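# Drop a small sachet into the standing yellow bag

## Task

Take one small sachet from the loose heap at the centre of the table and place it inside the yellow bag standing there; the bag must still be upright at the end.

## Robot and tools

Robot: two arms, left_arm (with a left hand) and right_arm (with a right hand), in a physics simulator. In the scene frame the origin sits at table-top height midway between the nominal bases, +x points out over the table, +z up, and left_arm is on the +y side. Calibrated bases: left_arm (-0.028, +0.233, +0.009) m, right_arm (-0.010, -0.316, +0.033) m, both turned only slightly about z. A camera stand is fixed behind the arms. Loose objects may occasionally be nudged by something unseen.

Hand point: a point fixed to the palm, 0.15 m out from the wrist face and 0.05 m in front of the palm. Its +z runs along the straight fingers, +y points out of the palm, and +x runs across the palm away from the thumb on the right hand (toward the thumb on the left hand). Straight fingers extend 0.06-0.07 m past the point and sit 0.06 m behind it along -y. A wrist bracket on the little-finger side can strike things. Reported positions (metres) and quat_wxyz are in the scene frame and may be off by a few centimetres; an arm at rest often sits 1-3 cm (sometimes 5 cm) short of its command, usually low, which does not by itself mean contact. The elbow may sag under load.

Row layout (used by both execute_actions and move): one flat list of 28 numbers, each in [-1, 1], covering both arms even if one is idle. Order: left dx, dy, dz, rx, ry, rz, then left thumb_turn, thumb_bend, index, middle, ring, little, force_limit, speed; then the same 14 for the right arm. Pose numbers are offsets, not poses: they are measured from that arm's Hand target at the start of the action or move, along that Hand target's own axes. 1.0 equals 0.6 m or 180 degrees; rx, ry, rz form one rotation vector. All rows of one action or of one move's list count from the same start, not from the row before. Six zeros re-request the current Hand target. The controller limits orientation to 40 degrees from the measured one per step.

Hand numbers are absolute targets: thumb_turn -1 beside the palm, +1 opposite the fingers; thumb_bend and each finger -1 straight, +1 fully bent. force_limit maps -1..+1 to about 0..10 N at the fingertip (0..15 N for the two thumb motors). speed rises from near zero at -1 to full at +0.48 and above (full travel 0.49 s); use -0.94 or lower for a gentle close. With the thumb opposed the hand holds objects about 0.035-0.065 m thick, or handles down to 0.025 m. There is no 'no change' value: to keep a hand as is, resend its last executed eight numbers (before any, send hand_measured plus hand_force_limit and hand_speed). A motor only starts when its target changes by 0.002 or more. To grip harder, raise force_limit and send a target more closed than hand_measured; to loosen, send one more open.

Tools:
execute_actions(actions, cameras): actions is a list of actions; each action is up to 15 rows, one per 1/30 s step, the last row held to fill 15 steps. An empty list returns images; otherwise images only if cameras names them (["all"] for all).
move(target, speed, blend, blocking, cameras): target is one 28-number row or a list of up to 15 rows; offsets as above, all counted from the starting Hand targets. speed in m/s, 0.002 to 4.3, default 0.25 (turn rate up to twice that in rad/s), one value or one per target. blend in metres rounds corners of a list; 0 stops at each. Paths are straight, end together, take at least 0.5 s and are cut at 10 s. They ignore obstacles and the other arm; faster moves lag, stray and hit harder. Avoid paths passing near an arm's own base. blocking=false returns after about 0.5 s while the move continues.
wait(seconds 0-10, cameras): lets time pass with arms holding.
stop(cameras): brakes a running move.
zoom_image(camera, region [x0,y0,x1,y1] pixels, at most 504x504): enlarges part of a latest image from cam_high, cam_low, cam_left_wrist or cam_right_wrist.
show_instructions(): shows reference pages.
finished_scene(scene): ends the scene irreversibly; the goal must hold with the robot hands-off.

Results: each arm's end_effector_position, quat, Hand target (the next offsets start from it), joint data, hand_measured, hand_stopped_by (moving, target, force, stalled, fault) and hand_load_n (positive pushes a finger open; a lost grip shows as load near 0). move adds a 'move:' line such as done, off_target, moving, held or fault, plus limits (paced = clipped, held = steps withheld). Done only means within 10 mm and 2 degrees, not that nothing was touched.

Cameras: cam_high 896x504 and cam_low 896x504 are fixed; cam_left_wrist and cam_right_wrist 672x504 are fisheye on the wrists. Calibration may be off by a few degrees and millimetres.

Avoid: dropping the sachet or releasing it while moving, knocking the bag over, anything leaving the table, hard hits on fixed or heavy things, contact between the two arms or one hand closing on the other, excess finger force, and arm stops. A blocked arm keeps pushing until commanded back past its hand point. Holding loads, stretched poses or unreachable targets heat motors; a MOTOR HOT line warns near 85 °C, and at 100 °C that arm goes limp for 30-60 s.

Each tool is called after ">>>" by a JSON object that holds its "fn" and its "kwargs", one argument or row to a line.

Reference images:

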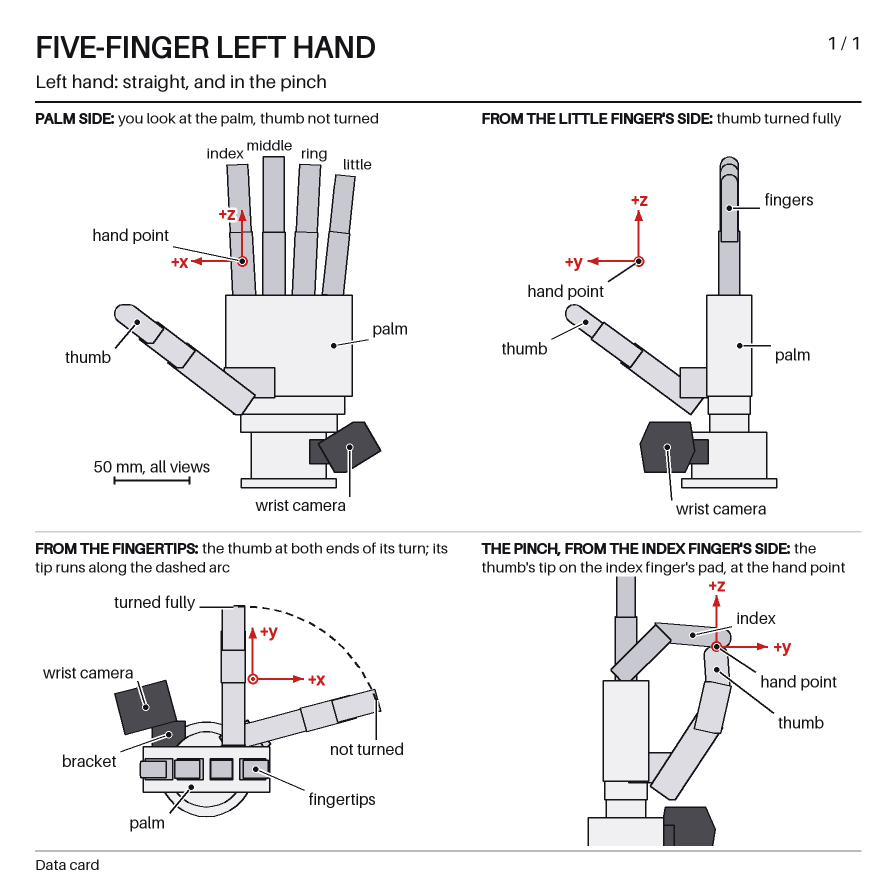

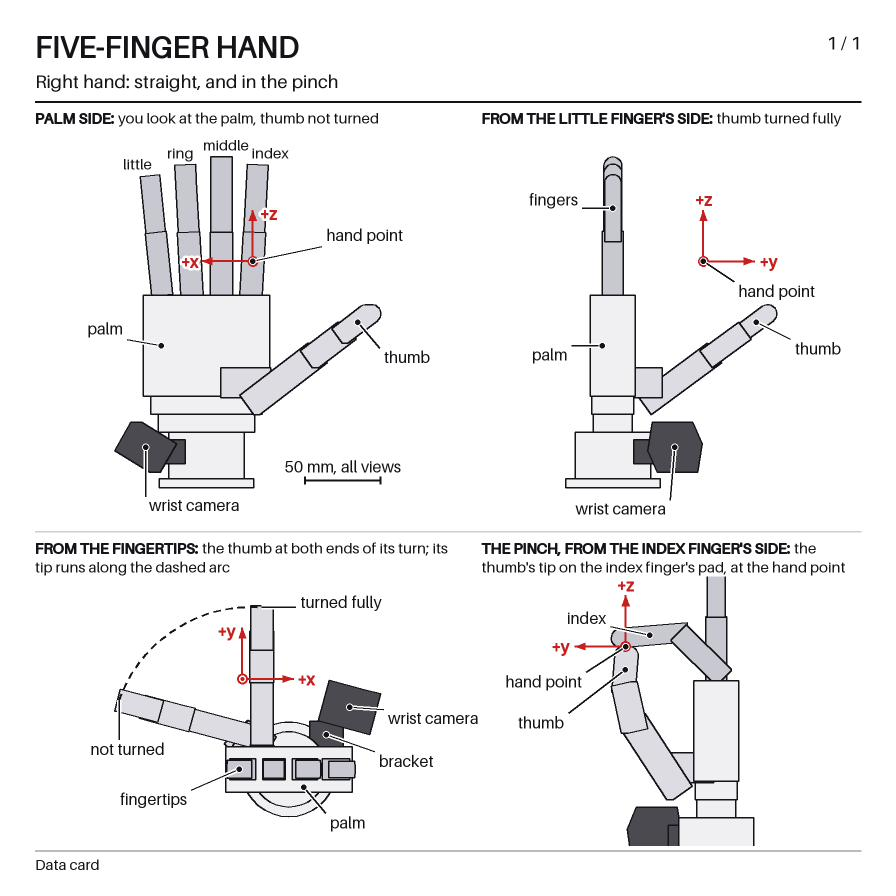

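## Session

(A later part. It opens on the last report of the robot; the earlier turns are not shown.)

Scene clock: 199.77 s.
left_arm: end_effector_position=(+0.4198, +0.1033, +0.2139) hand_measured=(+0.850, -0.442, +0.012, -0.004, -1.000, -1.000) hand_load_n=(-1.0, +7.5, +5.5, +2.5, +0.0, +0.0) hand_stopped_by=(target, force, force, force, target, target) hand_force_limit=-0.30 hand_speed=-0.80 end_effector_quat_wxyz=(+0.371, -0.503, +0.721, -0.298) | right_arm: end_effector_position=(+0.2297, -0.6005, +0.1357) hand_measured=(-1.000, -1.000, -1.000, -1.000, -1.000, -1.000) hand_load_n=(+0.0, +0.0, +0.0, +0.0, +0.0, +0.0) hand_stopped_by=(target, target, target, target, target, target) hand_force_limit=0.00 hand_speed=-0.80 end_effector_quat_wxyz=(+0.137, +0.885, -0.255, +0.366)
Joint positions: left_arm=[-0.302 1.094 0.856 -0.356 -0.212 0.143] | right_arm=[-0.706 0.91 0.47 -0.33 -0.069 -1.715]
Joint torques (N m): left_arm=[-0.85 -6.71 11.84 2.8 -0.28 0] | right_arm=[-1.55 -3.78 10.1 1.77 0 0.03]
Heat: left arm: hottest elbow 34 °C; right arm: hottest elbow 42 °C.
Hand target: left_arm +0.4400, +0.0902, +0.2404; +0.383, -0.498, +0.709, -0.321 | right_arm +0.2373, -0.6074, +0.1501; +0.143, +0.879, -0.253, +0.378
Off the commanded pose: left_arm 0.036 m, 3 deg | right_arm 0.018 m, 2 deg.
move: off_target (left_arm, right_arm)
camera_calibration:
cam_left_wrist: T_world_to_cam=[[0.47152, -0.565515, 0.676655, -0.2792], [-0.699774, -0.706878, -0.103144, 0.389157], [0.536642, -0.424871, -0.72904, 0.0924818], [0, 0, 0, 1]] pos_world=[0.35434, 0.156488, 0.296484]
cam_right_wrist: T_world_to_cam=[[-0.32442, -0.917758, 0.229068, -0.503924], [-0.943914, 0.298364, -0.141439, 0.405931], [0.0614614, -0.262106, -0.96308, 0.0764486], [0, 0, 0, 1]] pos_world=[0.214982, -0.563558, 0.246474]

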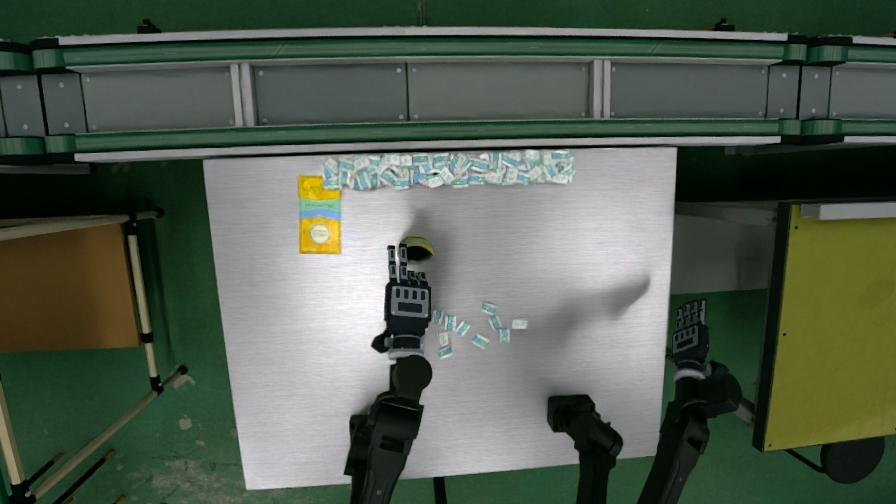

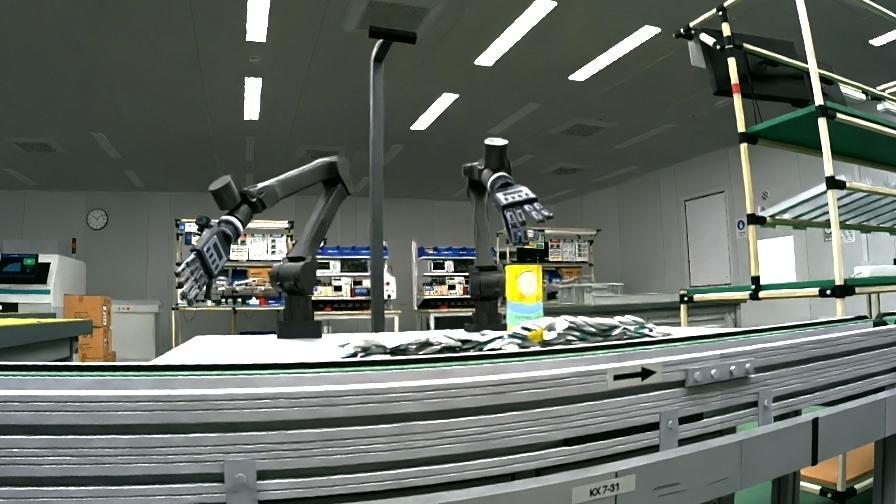

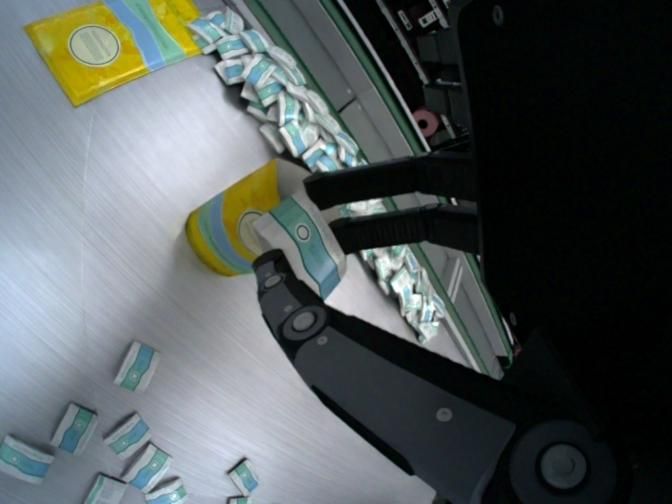

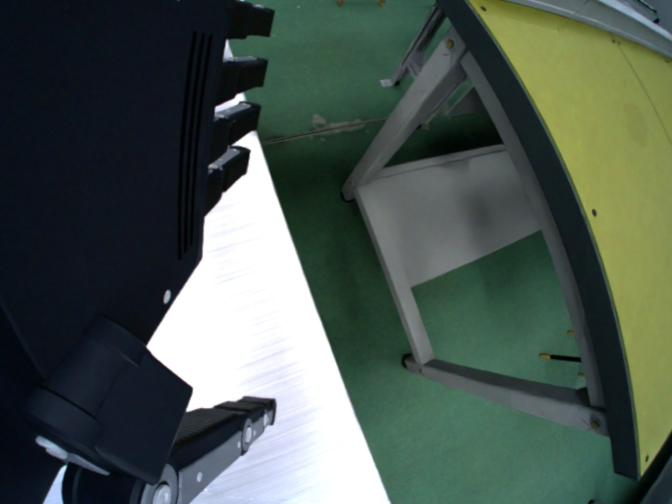

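>>> {"fn": "move", "kwargs": {
  "target": [0.0038,0.0033,0.0607,0,0,0,0.85,-0.44,0.1,0.1,-1,-1,-0.3,-0.8,0,0,0,0,0,0,-1,-1,-1,-1,-1,-1,0,-0.8],
  "speed": 0.08,
  "cameras": ["cam_left_wrist","cam_high","cam_low"]
}}

>>> {"fn": "zoom_image", "kwargs": {
  "camera": "cam_left_wrist",
  "region": [170, 100, 420, 350]
}}

>>> {"fn": "zoom_image", "kwargs": {
  "camera": "cam_low",
  "region": [460, 180, 600, 320]
}}

Scene clock: 204.73 s.
left_arm: end_effector_position=(+0.4472, +0.0929, +0.1946) hand_measured=(+0.850, -0.442, +0.012, -0.004, -1.000, -1.000) hand_load_n=(-1.0, +8.0, +5.0, +2.5, +0.0, +0.0) hand_stopped_by=(target, force, force, force, target, target) hand_force_limit=-0.30 hand_speed=-0.80 end_effector_quat_wxyz=(+0.369, -0.502, +0.722, -0.300) | right_arm: end_effector_position=(+0.2297, -0.6005, +0.1357) hand_measured=(-1.000, -1.000, -1.000, -1.000, -1.000, -1.000) hand_load_n=(+0.0, +0.0, +0.0, +0.0, +0.0, +0.0) hand_stopped_by=(target, target, target, target, target, target) hand_force_limit=0.00 hand_speed=-0.80 end_effector_quat_wxyz=(+0.137, +0.885, -0.255, +0.366)
Joint positions: left_arm=[-0.302 1.194 0.877 -0.277 -0.206 0.142] | right_arm=[-0.706 0.91 0.47 -0.33 -0.069 -1.715]
Joint torques (N m): left_arm=[0.5 -8.35 12 2.84 -0.09 0.02] | right_arm=[-1.55 -3.78 10.1 1.77 0 0.02]
Heat: left arm: hottest elbow 35 °C; right arm: hottest elbow 43 °C.
Hand target: left_arm +0.4700, +0.0859, +0.2197; +0.383, -0.498, +0.709, -0.321 | right_arm +0.2373, -0.6074, +0.1501; +0.143, +0.879, -0.253, +0.378
Off the commanded pose: left_arm 0.035 m, 3 deg | right_arm 0.018 m, 2 deg.
move: off_target (left_arm, right_arm)
camera_calibration:
cam_left_wrist: T_world_to_cam=[[0.469567, -0.564939, 0.678492, -0.284452], [-0.702891, -0.704244, -0.0999281, 0.399522], [0.534277, -0.429983, -0.727779, 0.0605418], [0, 0, 0, 1]] pos_world=[0.382043, 0.146695, 0.276983]
Images, in order (width x height): cam_high 896x504, cam_low 896x504, cam_left_wrist 672x504.

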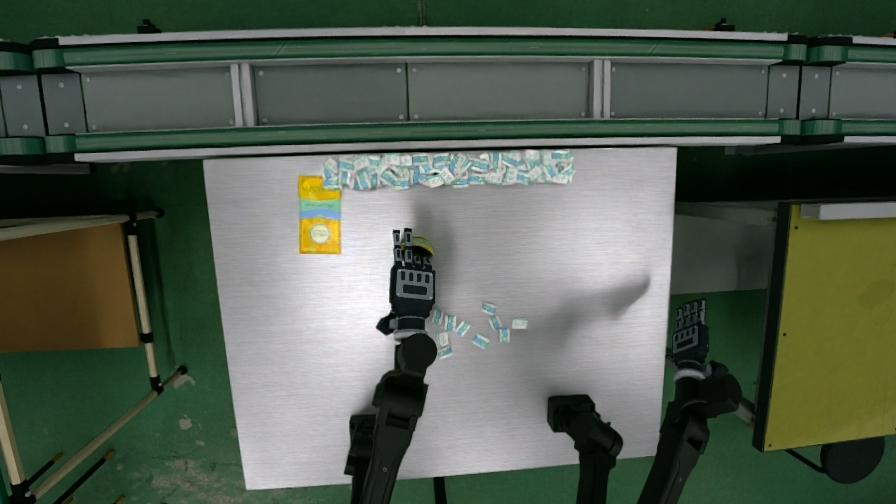

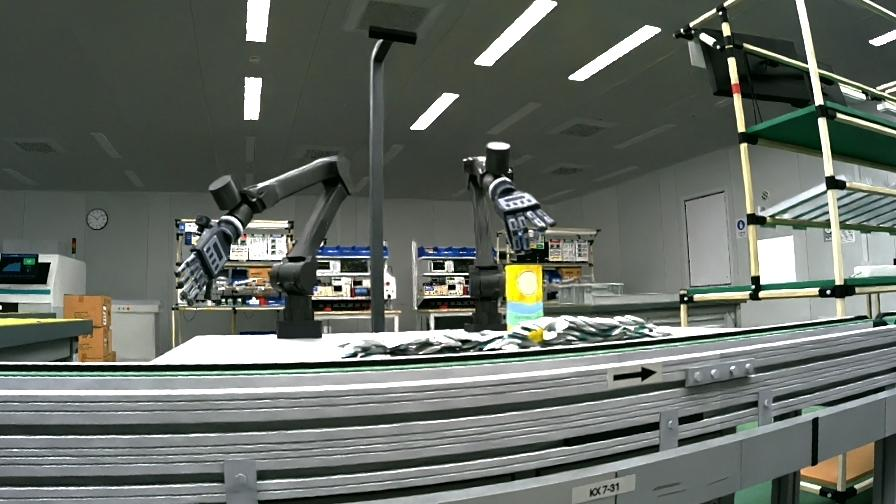

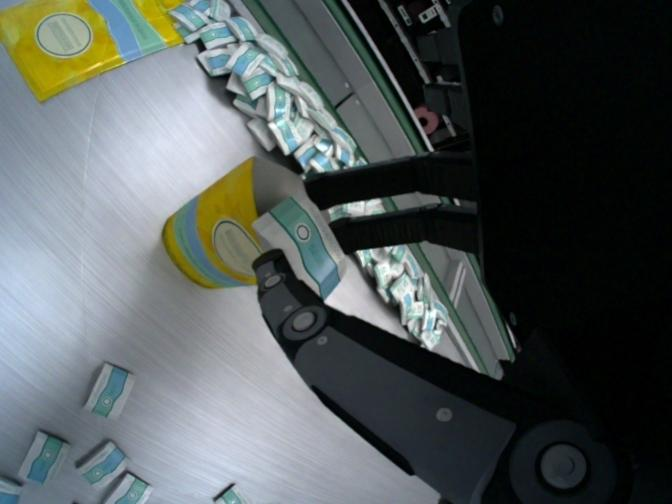

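Scaled by 2.016 from the camera's 672x504 image, which has a finer 960x720 frame.

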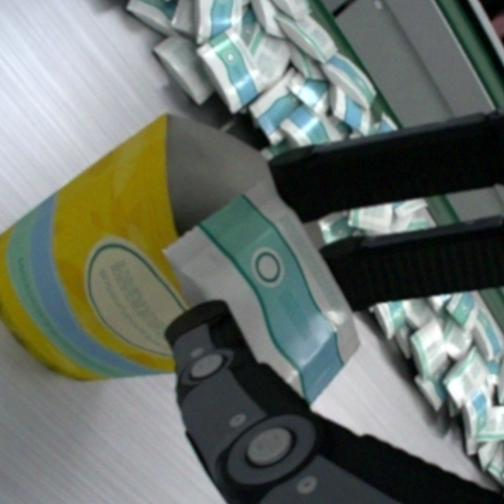

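Scaled by 3.600.

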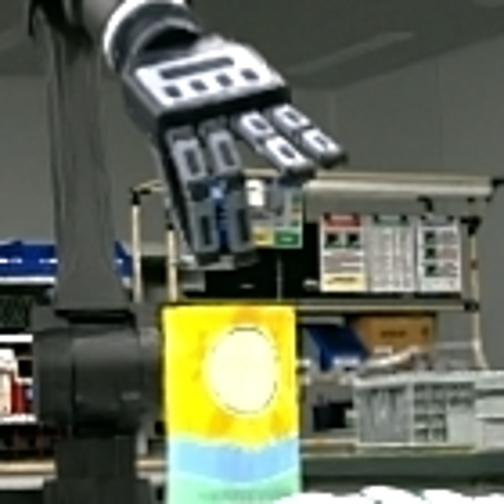

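>>> {"fn": "move", "kwargs": {
  "target": [-0.0008,-0.0198,0.0255,0,0,0,0.85,-0.44,0.1,0.1,-1,-1,-0.3,-0.8,0,0,0,0,0,0,-1,-1,-1,-1,-1,-1,0,-0.8],
  "speed": 0.08,
  "cameras": ["cam_left_wrist","cam_high","cam_low"]
}}

>>> {"fn": "zoom_image", "kwargs": {
  "camera": "cam_left_wrist",
  "region": [170, 100, 420, 350]
}}

>>> {"fn": "zoom_image", "kwargs": {
  "camera": "cam_low",
  "region": [460, 180, 600, 320]
}}

>>> {"fn": "zoom_image", "kwargs": {
  "camera": "cam_high",
  "region": [370, 210, 460, 300]
}}

Scene clock: 207.73 s.
left_arm: end_effector_position=(+0.4645, +0.0863, +0.1978) hand_measured=(+0.850, -0.442, +0.012, -0.004, -1.000, -1.000) hand_load_n=(-1.0, +8.0, +5.0, +3.0, +0.0, +0.0) hand_stopped_by=(target, force, force, force, target, target) hand_force_limit=-0.30 hand_speed=-0.80 end_effector_quat_wxyz=(+0.368, -0.502, +0.722, -0.302) | right_arm: end_effector_position=(+0.2297, -0.6005, +0.1357) hand_measured=(-1.000, -1.000, -1.000, -1.000, -1.000, -1.000) hand_load_n=(+0.0, +0.0, +0.0, +0.0, +0.0, +0.0) hand_stopped_by=(target, target, target, target, target, target) hand_force_limit=0.00 hand_speed=-0.80 end_effector_quat_wxyz=(+0.137, +0.885, -0.255, +0.366)
Joint positions: left_arm=[-0.302 1.242 0.924 -0.275 -0.202 0.142] | right_arm=[-0.706 0.91 0.47 -0.33 -0.069 -1.715]
Joint torques (N m): left_arm=[0.79 -8.47 11.86 2.69 -0.05 0.08] | right_arm=[-1.61 -3.72 10.1 1.78 0.01 0.02]
Heat: left arm: hottest elbow 35 °C; right arm: hottest elbow 43 °C.
Hand target: left_arm +0.4888, +0.0817, +0.2223; +0.383, -0.498, +0.709, -0.321 | right_arm +0.2373, -0.6074, +0.1501; +0.143, +0.879, -0.253, +0.378
Off the commanded pose: left_arm 0.035 m, 3 deg | right_arm 0.018 m, 2 deg.
move: off_target (left_arm, right_arm)
camera_calibration:
cam_left_wrist: T_world_to_cam=[[0.467012, -0.564648, 0.680494, -0.297805], [-0.704982, -0.702293, -0.0989192, 0.407979], [0.533761, -0.433539, -0.726046, 0.0510546], [0, 0, 0, 1]] pos_world=[0.399445, 0.1405, 0.280079]
Images, in order (width x height): cam_high 896x504, cam_low 896x504, cam_left_wrist 672x504.

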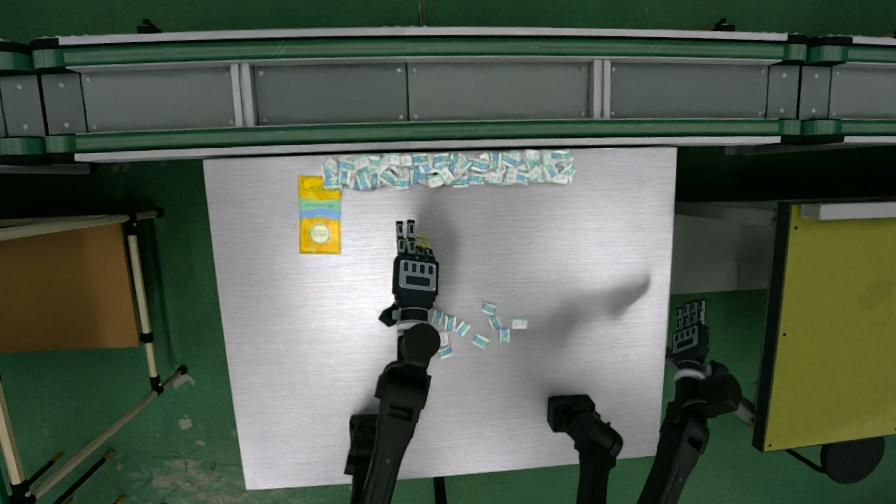

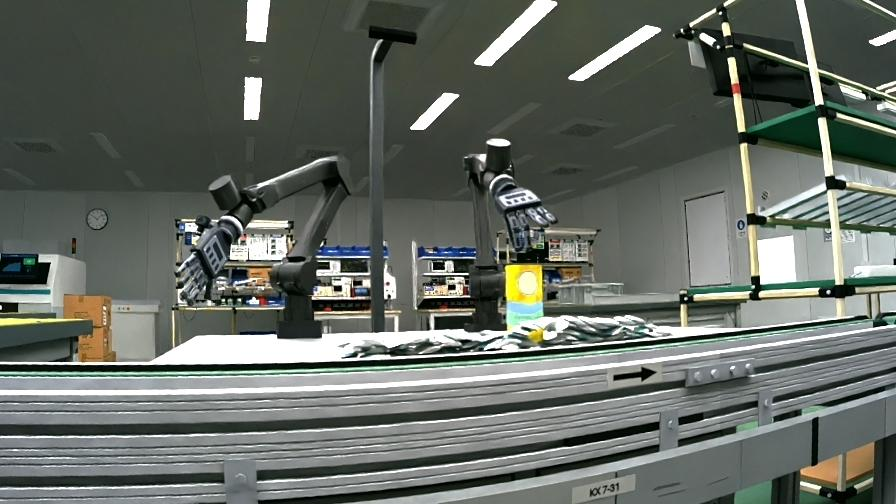

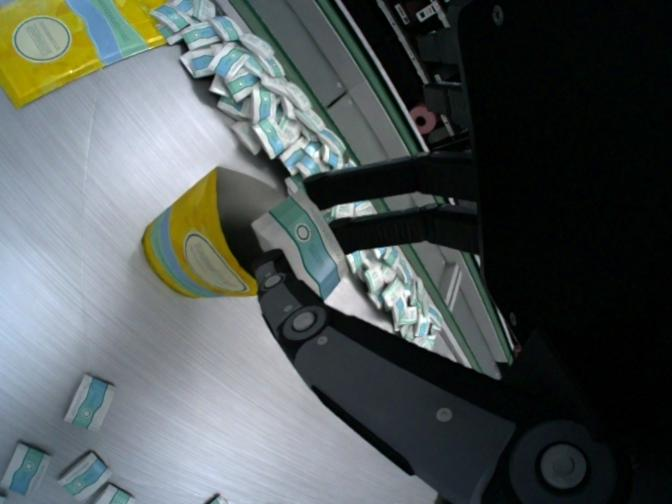

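Scaled by 2.016 from the camera's 672x504 image, which has a finer 960x720 frame.

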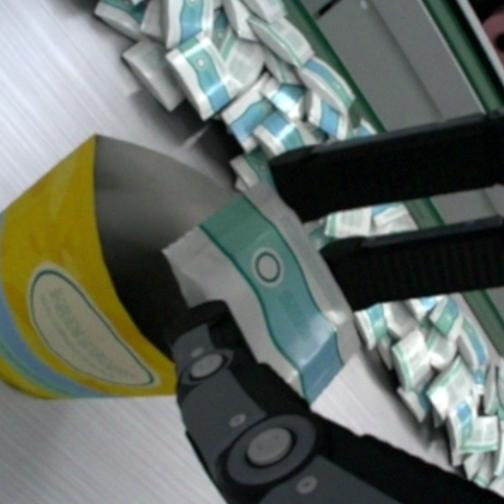

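Scaled by 3.600.

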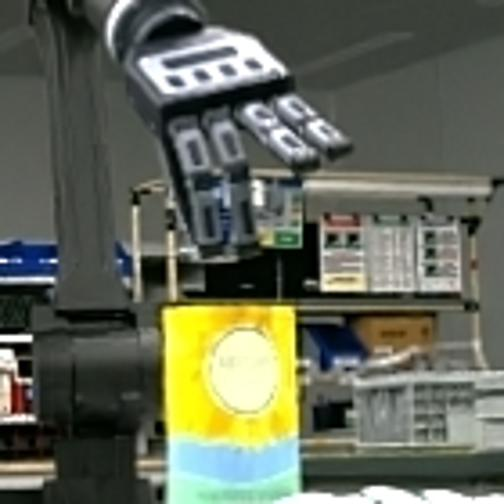

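Scaled by 5.600.

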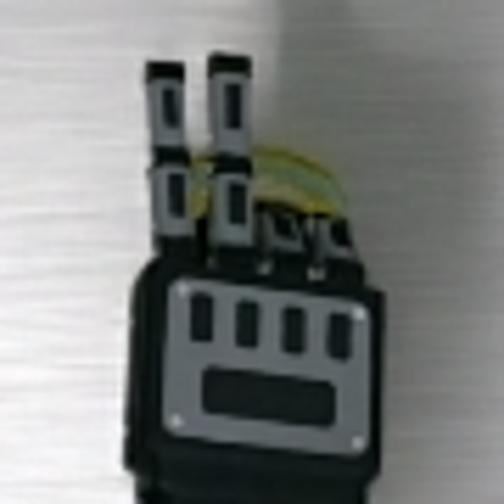

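>>> {"fn": "move", "kwargs": {
  "target": [-0.0035,-0.0075,0.014,0,0,0,0.85,-0.44,0.1,0.1,-1,-1,-0.3,-0.8,0,0,0,0,0,0,-1,-1,-1,-1,-1,-1,0,-0.8],
  "speed": 0.08,
  "cameras": ["cam_left_wrist"]
}}

>>> {"fn": "zoom_image", "kwargs": {
  "camera": "cam_left_wrist",
  "region": [170, 100, 420, 350]
}}

Scene clock: 214.73 s.
left_arm: end_effector_position=(+0.4737, +0.0844, +0.1985) hand_measured=(+0.850, -0.442, +0.012, -0.004, -1.000, -1.000) hand_load_n=(-1.0, +8.0, +5.0, +2.5, +0.0, +0.0) hand_stopped_by=(target, force, force, force, target, target) hand_force_limit=-0.30 hand_speed=-0.80 end_effector_quat_wxyz=(+0.367, -0.501, +0.722, -0.304) | right_arm: end_effector_position=(+0.2297, -0.6005, +0.1357) hand_measured=(-1.000, -1.000, -1.000, -1.000, -1.000, -1.000) hand_load_n=(+0.0, +0.0, +0.0, +0.0, +0.0, +0.0) hand_stopped_by=(target, target, target, target, target, target) hand_force_limit=0.00 hand_speed=-0.80 end_effector_quat_wxyz=(+0.137, +0.885, -0.255, +0.366)
Joint positions: left_arm=[-0.297 1.266 0.947 -0.271 -0.196 0.143] | right_arm=[-0.706 0.91 0.47 -0.33 -0.069 -1.715]
Joint torques (N m): left_arm=[0.26 -7.77 11.88 2.84 -0.09 0.07] | right_arm=[-1.49 -3.72 10.1 1.76 0.01 0.02]
Heat: left arm: hottest elbow 37 °C; right arm: hottest elbow 43 °C.
Hand target: left_arm +0.4985, +0.0819, +0.2224; +0.383, -0.498, +0.709, -0.321 | right_arm +0.2373, -0.6074, +0.1501; +0.143, +0.879, -0.253, +0.378
Off the commanded pose: left_arm 0.035 m, 3 deg | right_arm 0.018 m, 2 deg.
move: off_target (left_arm, right_arm)
camera_calibration:
cam_left_wrist: T_world_to_cam=[[0.465693, -0.563749, 0.682142, -0.303391], [-0.706133, -0.70133, -0.0975351, 0.413341], [0.533392, -0.436262, -0.724685, 0.0459596], [0, 0, 0, 1]] pos_world=[0.408646, 0.138903, 0.280577]
Images, in order (width x height): cam_left_wrist 672x504.

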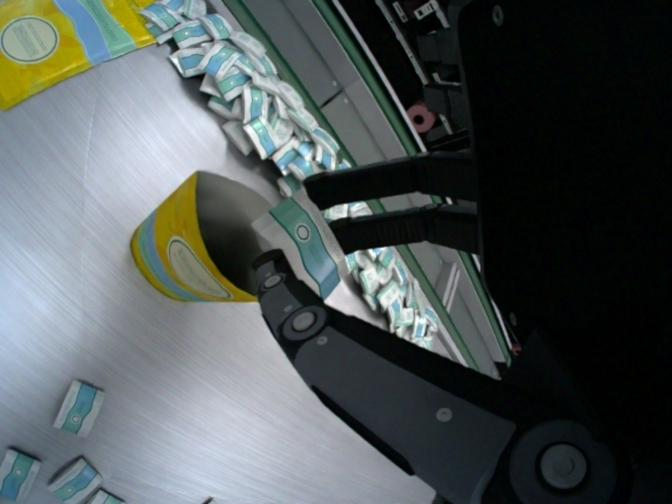

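Scaled by 2.016 from the camera's 672x504 image, which has a finer 960x720 frame.

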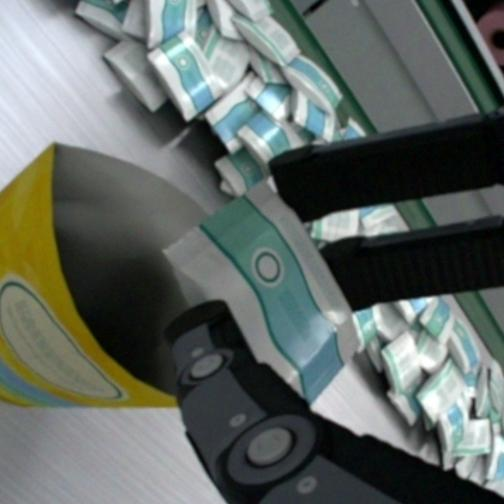

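>>> {"fn": "move", "kwargs": {
  "target": [0,0,0,0,0,0,0.85,-0.55,-0.1,-0.1,-1,-1,-0.3,0.2,0,0,0,0,0,0,-1,-1,-1,-1,-1,-1,0,-0.8],
  "cameras": ["cam_left_wrist","cam_low","cam_high"]
}}

>>> {"fn": "zoom_image", "kwargs": {
  "camera": "cam_left_wrist",
  "region": [170, 100, 420, 350]
}}

Scene clock: 218.00 s.
left_arm: end_effector_position=(+0.4738, +0.0843, +0.1986) hand_measured=(+0.850, -0.550, -0.100, -0.100, -1.000, -1.000) hand_load_n=(+0.0, +0.0, +0.0, +0.0, +0.0, +0.0) hand_stopped_by=(target, target, target, target, target, target) hand_force_limit=-0.30 hand_speed=0.20 end_effector_quat_wxyz=(+0.367, -0.501, +0.722, -0.304) | right_arm: end_effector_position=(+0.2297, -0.6005, +0.1357) hand_measured=(-1.000, -1.000, -1.000, -1.000, -1.000, -1.000) hand_load_n=(+0.0, +0.0, +0.0, +0.0, +0.0, +0.0) hand_stopped_by=(target, target, target, target, target, target) hand_force_limit=0.00 hand_speed=-0.80 end_effector_quat_wxyz=(+0.137, +0.885, -0.255, +0.366)
Joint positions: left_arm=[-0.297 1.266 0.947 -0.27 -0.196 0.143] | right_arm=[-0.706 0.91 0.47 -0.33 -0.069 -1.715]
Joint torques (N m): left_arm=[0.91 -8.7 12.12 2.92 -0.05 0.06] | right_arm=[-1.61 -3.78 10.1 1.76 0 0.03]
Heat: left arm: hottest elbow 38 °C; right arm: hottest elbow 43 °C.
Hand target: left_arm +0.4985, +0.0818, +0.2224; +0.383, -0.498, +0.709, -0.321 | right_arm +0.2373, -0.6074, +0.1501; +0.143, +0.879, -0.253, +0.378
Off the commanded pose: left_arm 0.034 m, 3 deg | right_arm 0.018 m, 2 deg.
move: off_target (left_arm, right_arm)
camera_calibration:
cam_left_wrist: T_world_to_cam=[[0.465316, -0.563708, 0.682433, -0.30337], [-0.706362, -0.701104, -0.0974986, 0.413464], [0.533417, -0.436677, -0.724416, 0.0458779], [0, 0, 0, 1]] pos_world=[0.408746, 0.138903, 0.280576]
Images, in order (width x height): cam_high 896x504, cam_low 896x504, cam_left_wrist 672x504.

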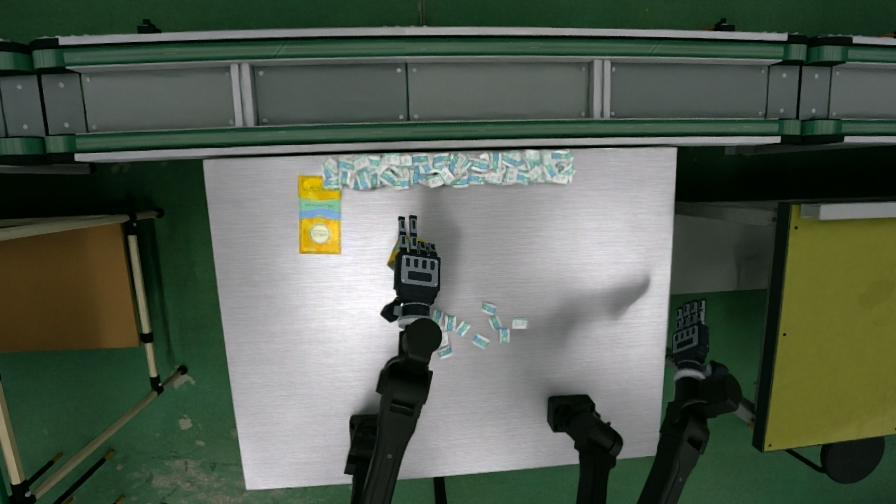

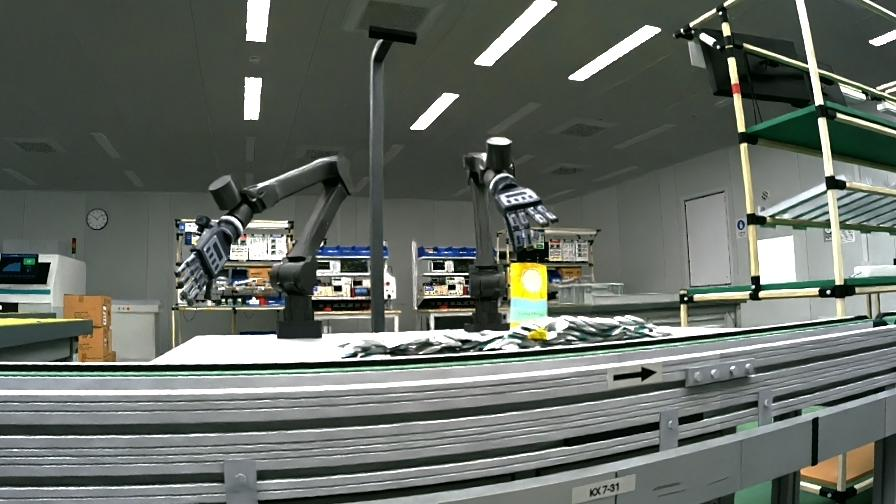

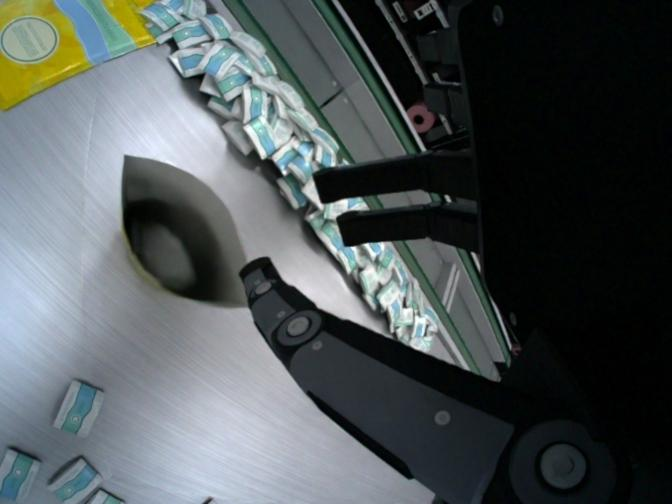

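Scaled by 2.016 from the camera's 672x504 image, which has a finer 960x720 frame.

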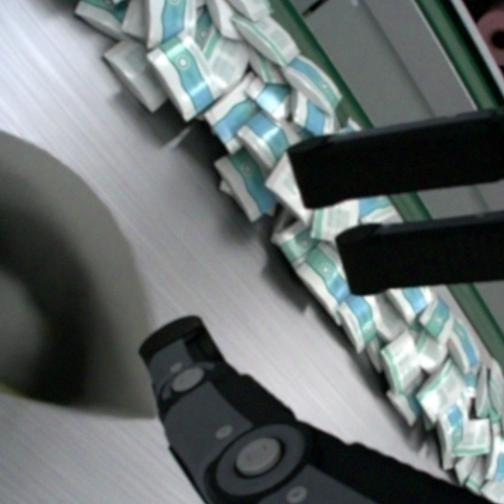

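>>> {"fn": "zoom_image", "kwargs": {
  "camera": "cam_low",
  "region": [460, 200, 600, 340]
}}

>>> {"fn": "zoom_image", "kwargs": {
  "camera": "cam_high",
  "region": [370, 210, 460, 300]
}}

>>> {"fn": "zoom_image", "kwargs": {
  "camera": "cam_left_wrist",
  "region": [100, 130, 300, 330]
}}

Scaled by 3.600.

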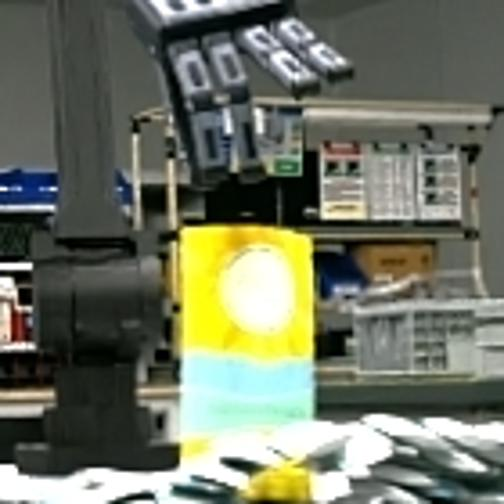

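Scaled by 5.600.

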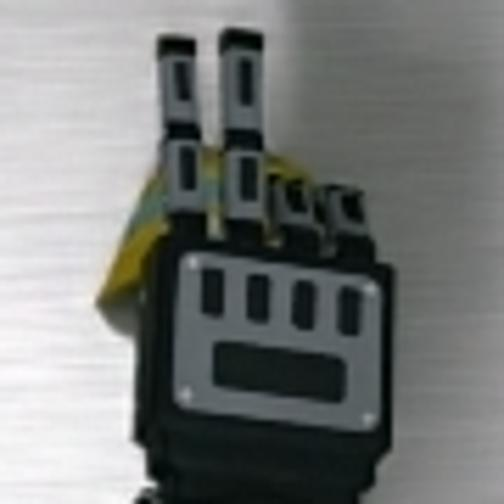

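Scaled by 2.520 from the camera's 672x504 image, which has a finer 960x720 frame.

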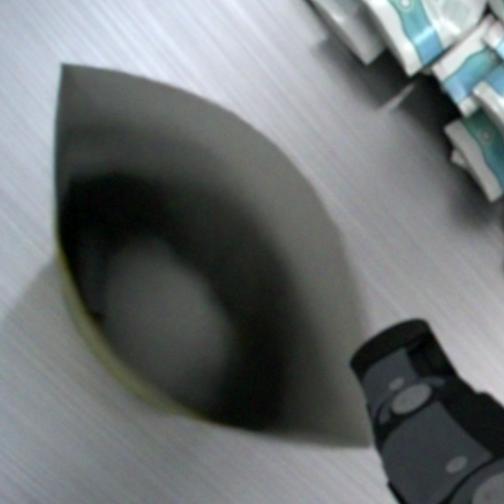

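>>> {"fn": "execute_actions", "kwargs": {
  "actions": []
}}

>>> {"fn": "zoom_image", "kwargs": {
  "camera": "cam_left_wrist",
  "region": [50, 130, 350, 380]
}}

>>> {"fn": "zoom_image", "kwargs": {
  "camera": "cam_high",
  "region": [370, 210, 460, 300]
}}

Scene clock: 220.20 s.
left_arm: end_effector_position=(+0.4738, +0.0843, +0.1986) hand_measured=(+0.850, -0.550, -0.100, -0.100, -1.000, -1.000) hand_load_n=(+0.0, +0.0, +0.0, +0.0, +0.0, +0.0) hand_stopped_by=(target, target, target, target, target, target) hand_force_limit=-0.30 hand_speed=0.20 end_effector_quat_wxyz=(+0.367, -0.501, +0.722, -0.304) | right_arm: end_effector_position=(+0.2297, -0.6005, +0.1357) hand_measured=(-1.000, -1.000, -1.000, -1.000, -1.000, -1.000) hand_load_n=(+0.0, +0.0, +0.0, +0.0, +0.0, +0.0) hand_stopped_by=(target, target, target, target, target, target) hand_force_limit=0.00 hand_speed=-0.80 end_effector_quat_wxyz=(+0.137, +0.885, -0.255, +0.366)
Joint positions: left_arm=[-0.297 1.266 0.947 -0.27 -0.196 0.143] | right_arm=[-0.706 0.91 0.47 -0.33 -0.069 -1.715]
Joint velocities: within noise
Joint torques (N m): left_arm=[0.67 -8.18 12.11 2.71 -0.06 0.08] | right_arm=[-1.55 -3.72 10.1 1.78 0 0.02]
Heat: left arm: hottest elbow 38 °C; right arm: hottest elbow 43 °C.
Hand target: left_arm +0.4985, +0.0818, +0.2224; +0.383, -0.498, +0.709, -0.321 | right_arm +0.2373, -0.6074, +0.1501; +0.143, +0.879, -0.253, +0.378
Off the commanded pose: left_arm 0.034 m, 3 deg | right_arm 0.018 m, 2 deg.
camera_calibration:
cam_left_wrist: T_world_to_cam=[[0.465316, -0.563708, 0.682433, -0.30337], [-0.706362, -0.701104, -0.0974986, 0.413464], [0.533417, -0.436677, -0.724416, 0.0458779], [0, 0, 0, 1]] pos_world=[0.408746, 0.138903, 0.280576]
cam_right_wrist: T_world_to_cam=[[-0.32442, -0.917758, 0.229068, -0.503924], [-0.943914, 0.298364, -0.141439, 0.405931], [0.0614614, -0.262106, -0.96308, 0.0764486], [0, 0, 0, 1]] pos_world=[0.214982, -0.563558, 0.246474]

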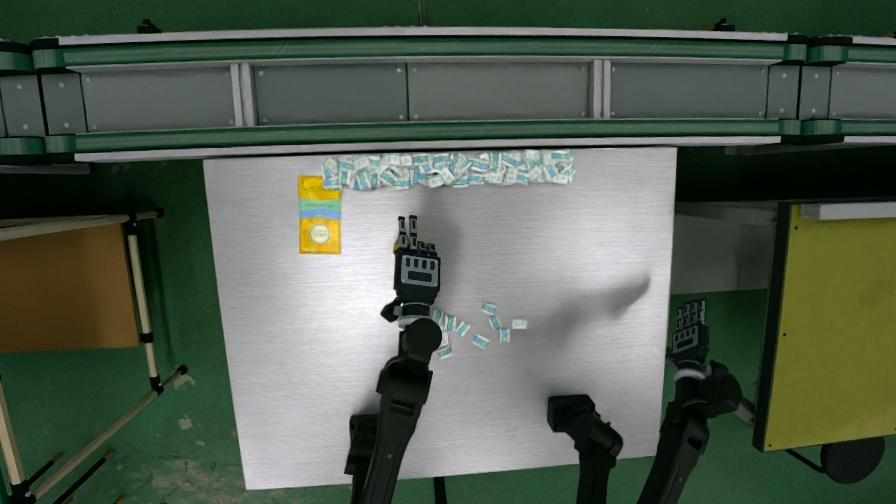

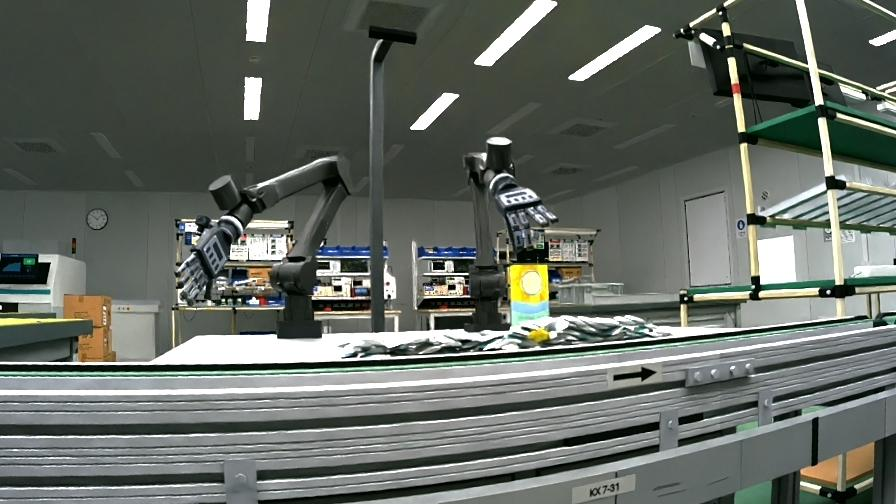

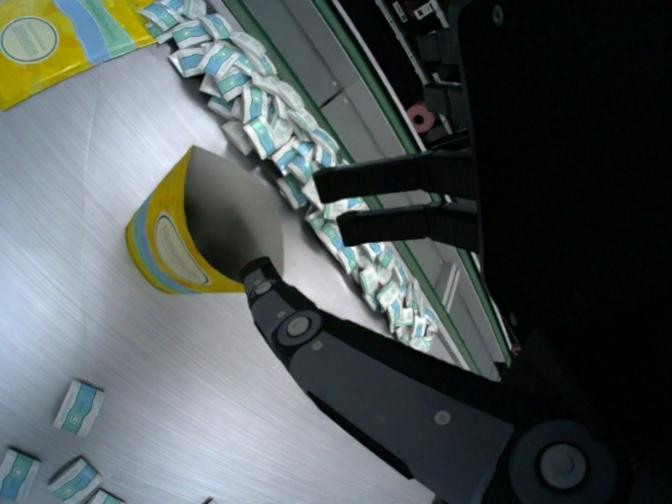

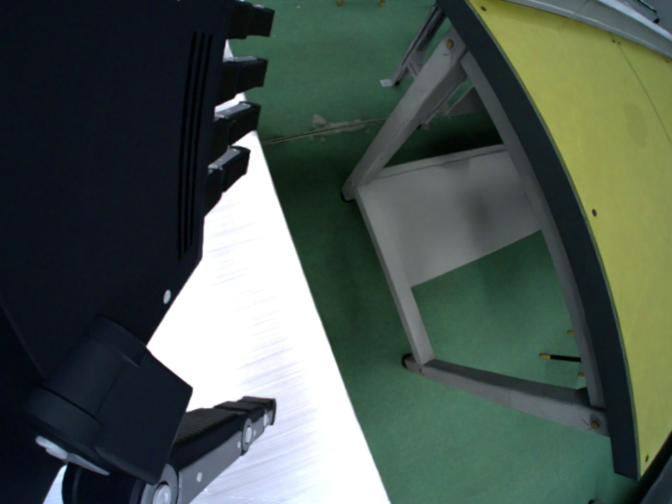

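Scaled by 1.680 from the camera's 672x504 image, which has a finer 960x720 frame.

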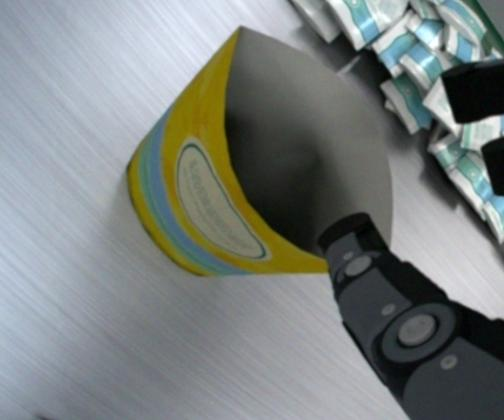

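Scaled by 5.600.

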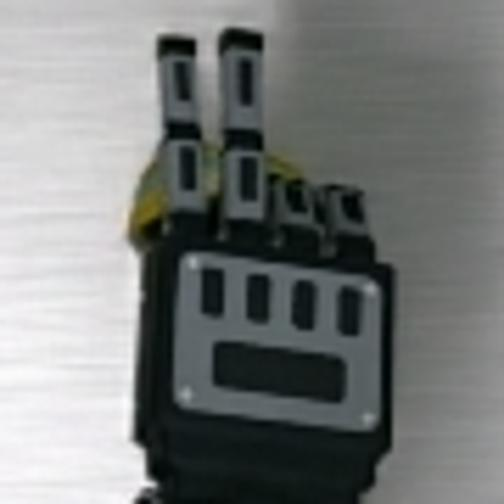

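>>> {"fn": "move", "kwargs": {
  "target": [
    [-0.0298,-0.1115,-0.0669,0,0,0,0.85,-0.55,-0.1,-0.1,-1,-1,-0.3,0.2,0,0,0,0,0,0,-1,-1,-1,-1,-1,-1,0,-0.8],
    [-0.0352,-0.0047,-0.243,0,0,0,0.85,-0.55,-0.1,-0.1,-1,-1,-0.3,0.2,0,0,0,0,0,0,-1,-1,-1,-1,-1,-1,0,-0.8]
  ],
  "speed": 0.15,
  "blend": 0.02,
  "cameras": ["cam_left_wrist","cam_low","cam_high"]
}}

>>> {"fn": "zoom_image", "kwargs": {
  "camera": "cam_high",
  "region": [380, 220, 550, 370]
}}

>>> {"fn": "zoom_image", "kwargs": {
  "camera": "cam_low",
  "region": [460, 220, 600, 360]
}}

Scene clock: 224.77 s.
left_arm: end_effector_position=(+0.3849, +0.1149, +0.3096) hand_measured=(+0.850, -0.550, -0.100, -0.100, -1.000, -1.000) hand_load_n=(+0.0, +0.0, +0.0, +0.0, +0.0, +0.0) hand_stopped_by=(target, target, target, target, target, target) hand_force_limit=-0.30 hand_speed=0.20 end_effector_quat_wxyz=(+0.390, -0.497, +0.704, -0.326) | right_arm: end_effector_position=(+0.2297, -0.6005, +0.1357) hand_measured=(-1.000, -1.000, -1.000, -1.000, -1.000, -1.000) hand_load_n=(+0.0, +0.0, +0.5, +0.0, +0.0, +0.0) hand_stopped_by=(target, target, target, target, target, target) hand_force_limit=0.00 hand_speed=-0.80 end_effector_quat_wxyz=(+0.137, +0.885, -0.255, +0.366)
Joint positions: left_arm=[-0.302 0.918 0.961 -0.559 -0.212 0.142] | right_arm=[-0.706 0.91 0.47 -0.33 -0.069 -1.715]
Joint torques (N m): left_arm=[-0.85 -6.01 7.77 1.54 -0.25 -0.08] | right_arm=[-1.55 -3.78 10.11 1.77 0 0.02]
Heat: left arm: hottest elbow 39 °C; right arm: hottest elbow 43 °C.
Hand target: left_arm +0.3786, +0.1118, +0.3025; +0.383, -0.498, +0.709, -0.321 | right_arm +0.2373, -0.6074, +0.1501; +0.143, +0.879, -0.253, +0.378
Off the commanded pose: left_arm 0.010 m, 1 deg | right_arm 0.018 m, 2 deg.
move: off_target (right_arm)
camera_calibration:
cam_left_wrist: T_world_to_cam=[[0.420402, -0.548024, 0.72314, -0.317669], [-0.690896, -0.709973, -0.136389, 0.390078], [0.588154, -0.442276, -0.677101, 0.15201], [0, 0, 0, 1]] pos_world=[0.313646, 0.170085, 0.385848]
Images, in order (width x height): cam_high 896x504, cam_low 896x504, cam_left_wrist 672x504.

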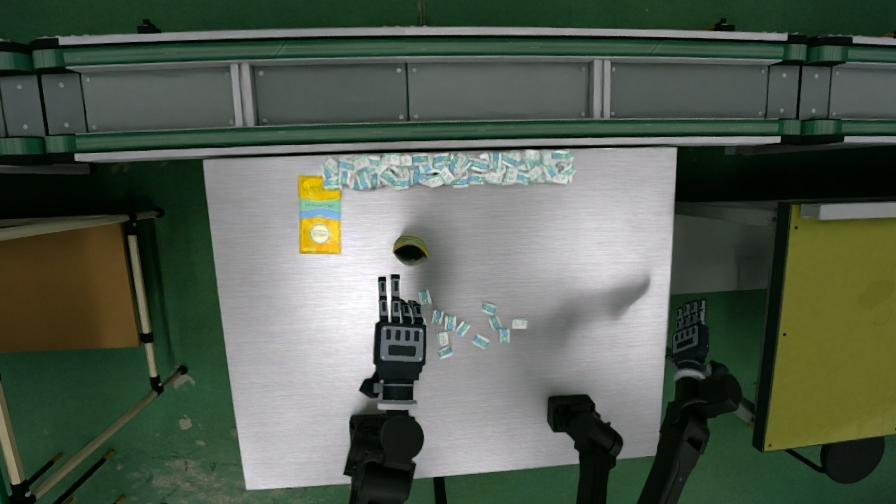

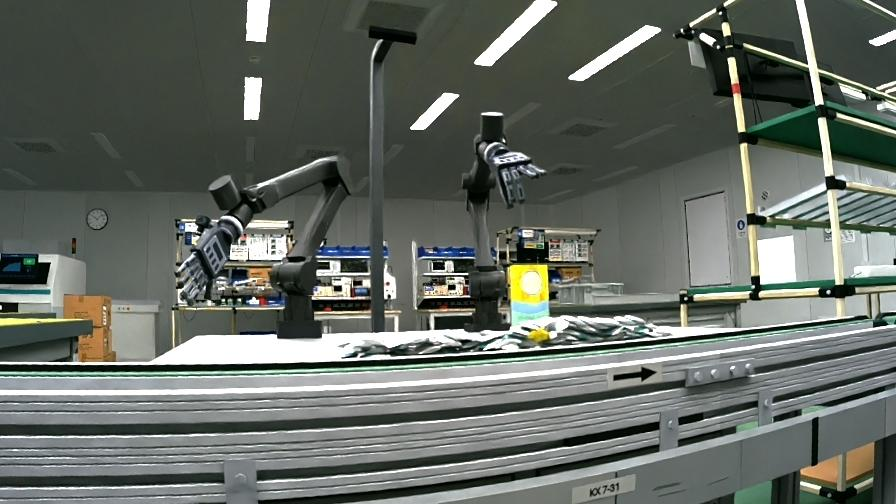

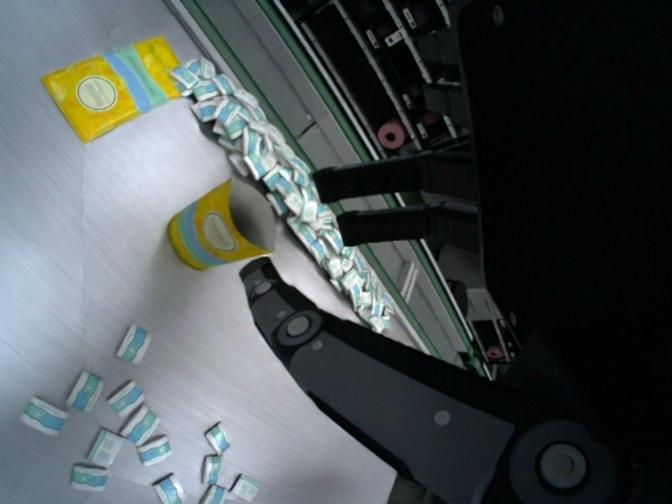

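Scaled by 2.965.

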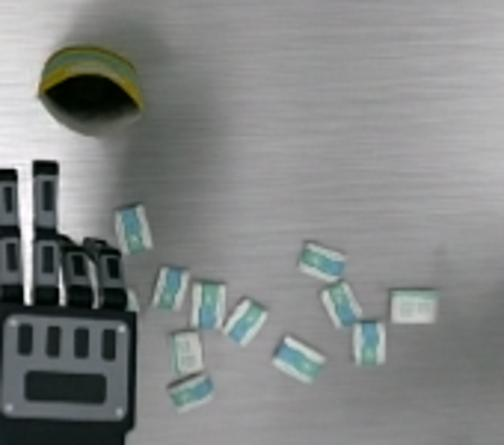

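Scaled by 3.600.

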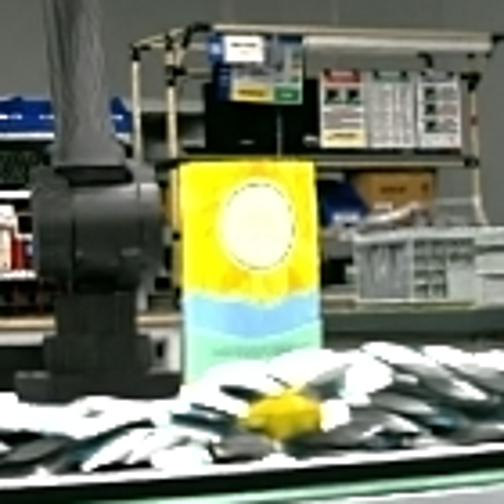

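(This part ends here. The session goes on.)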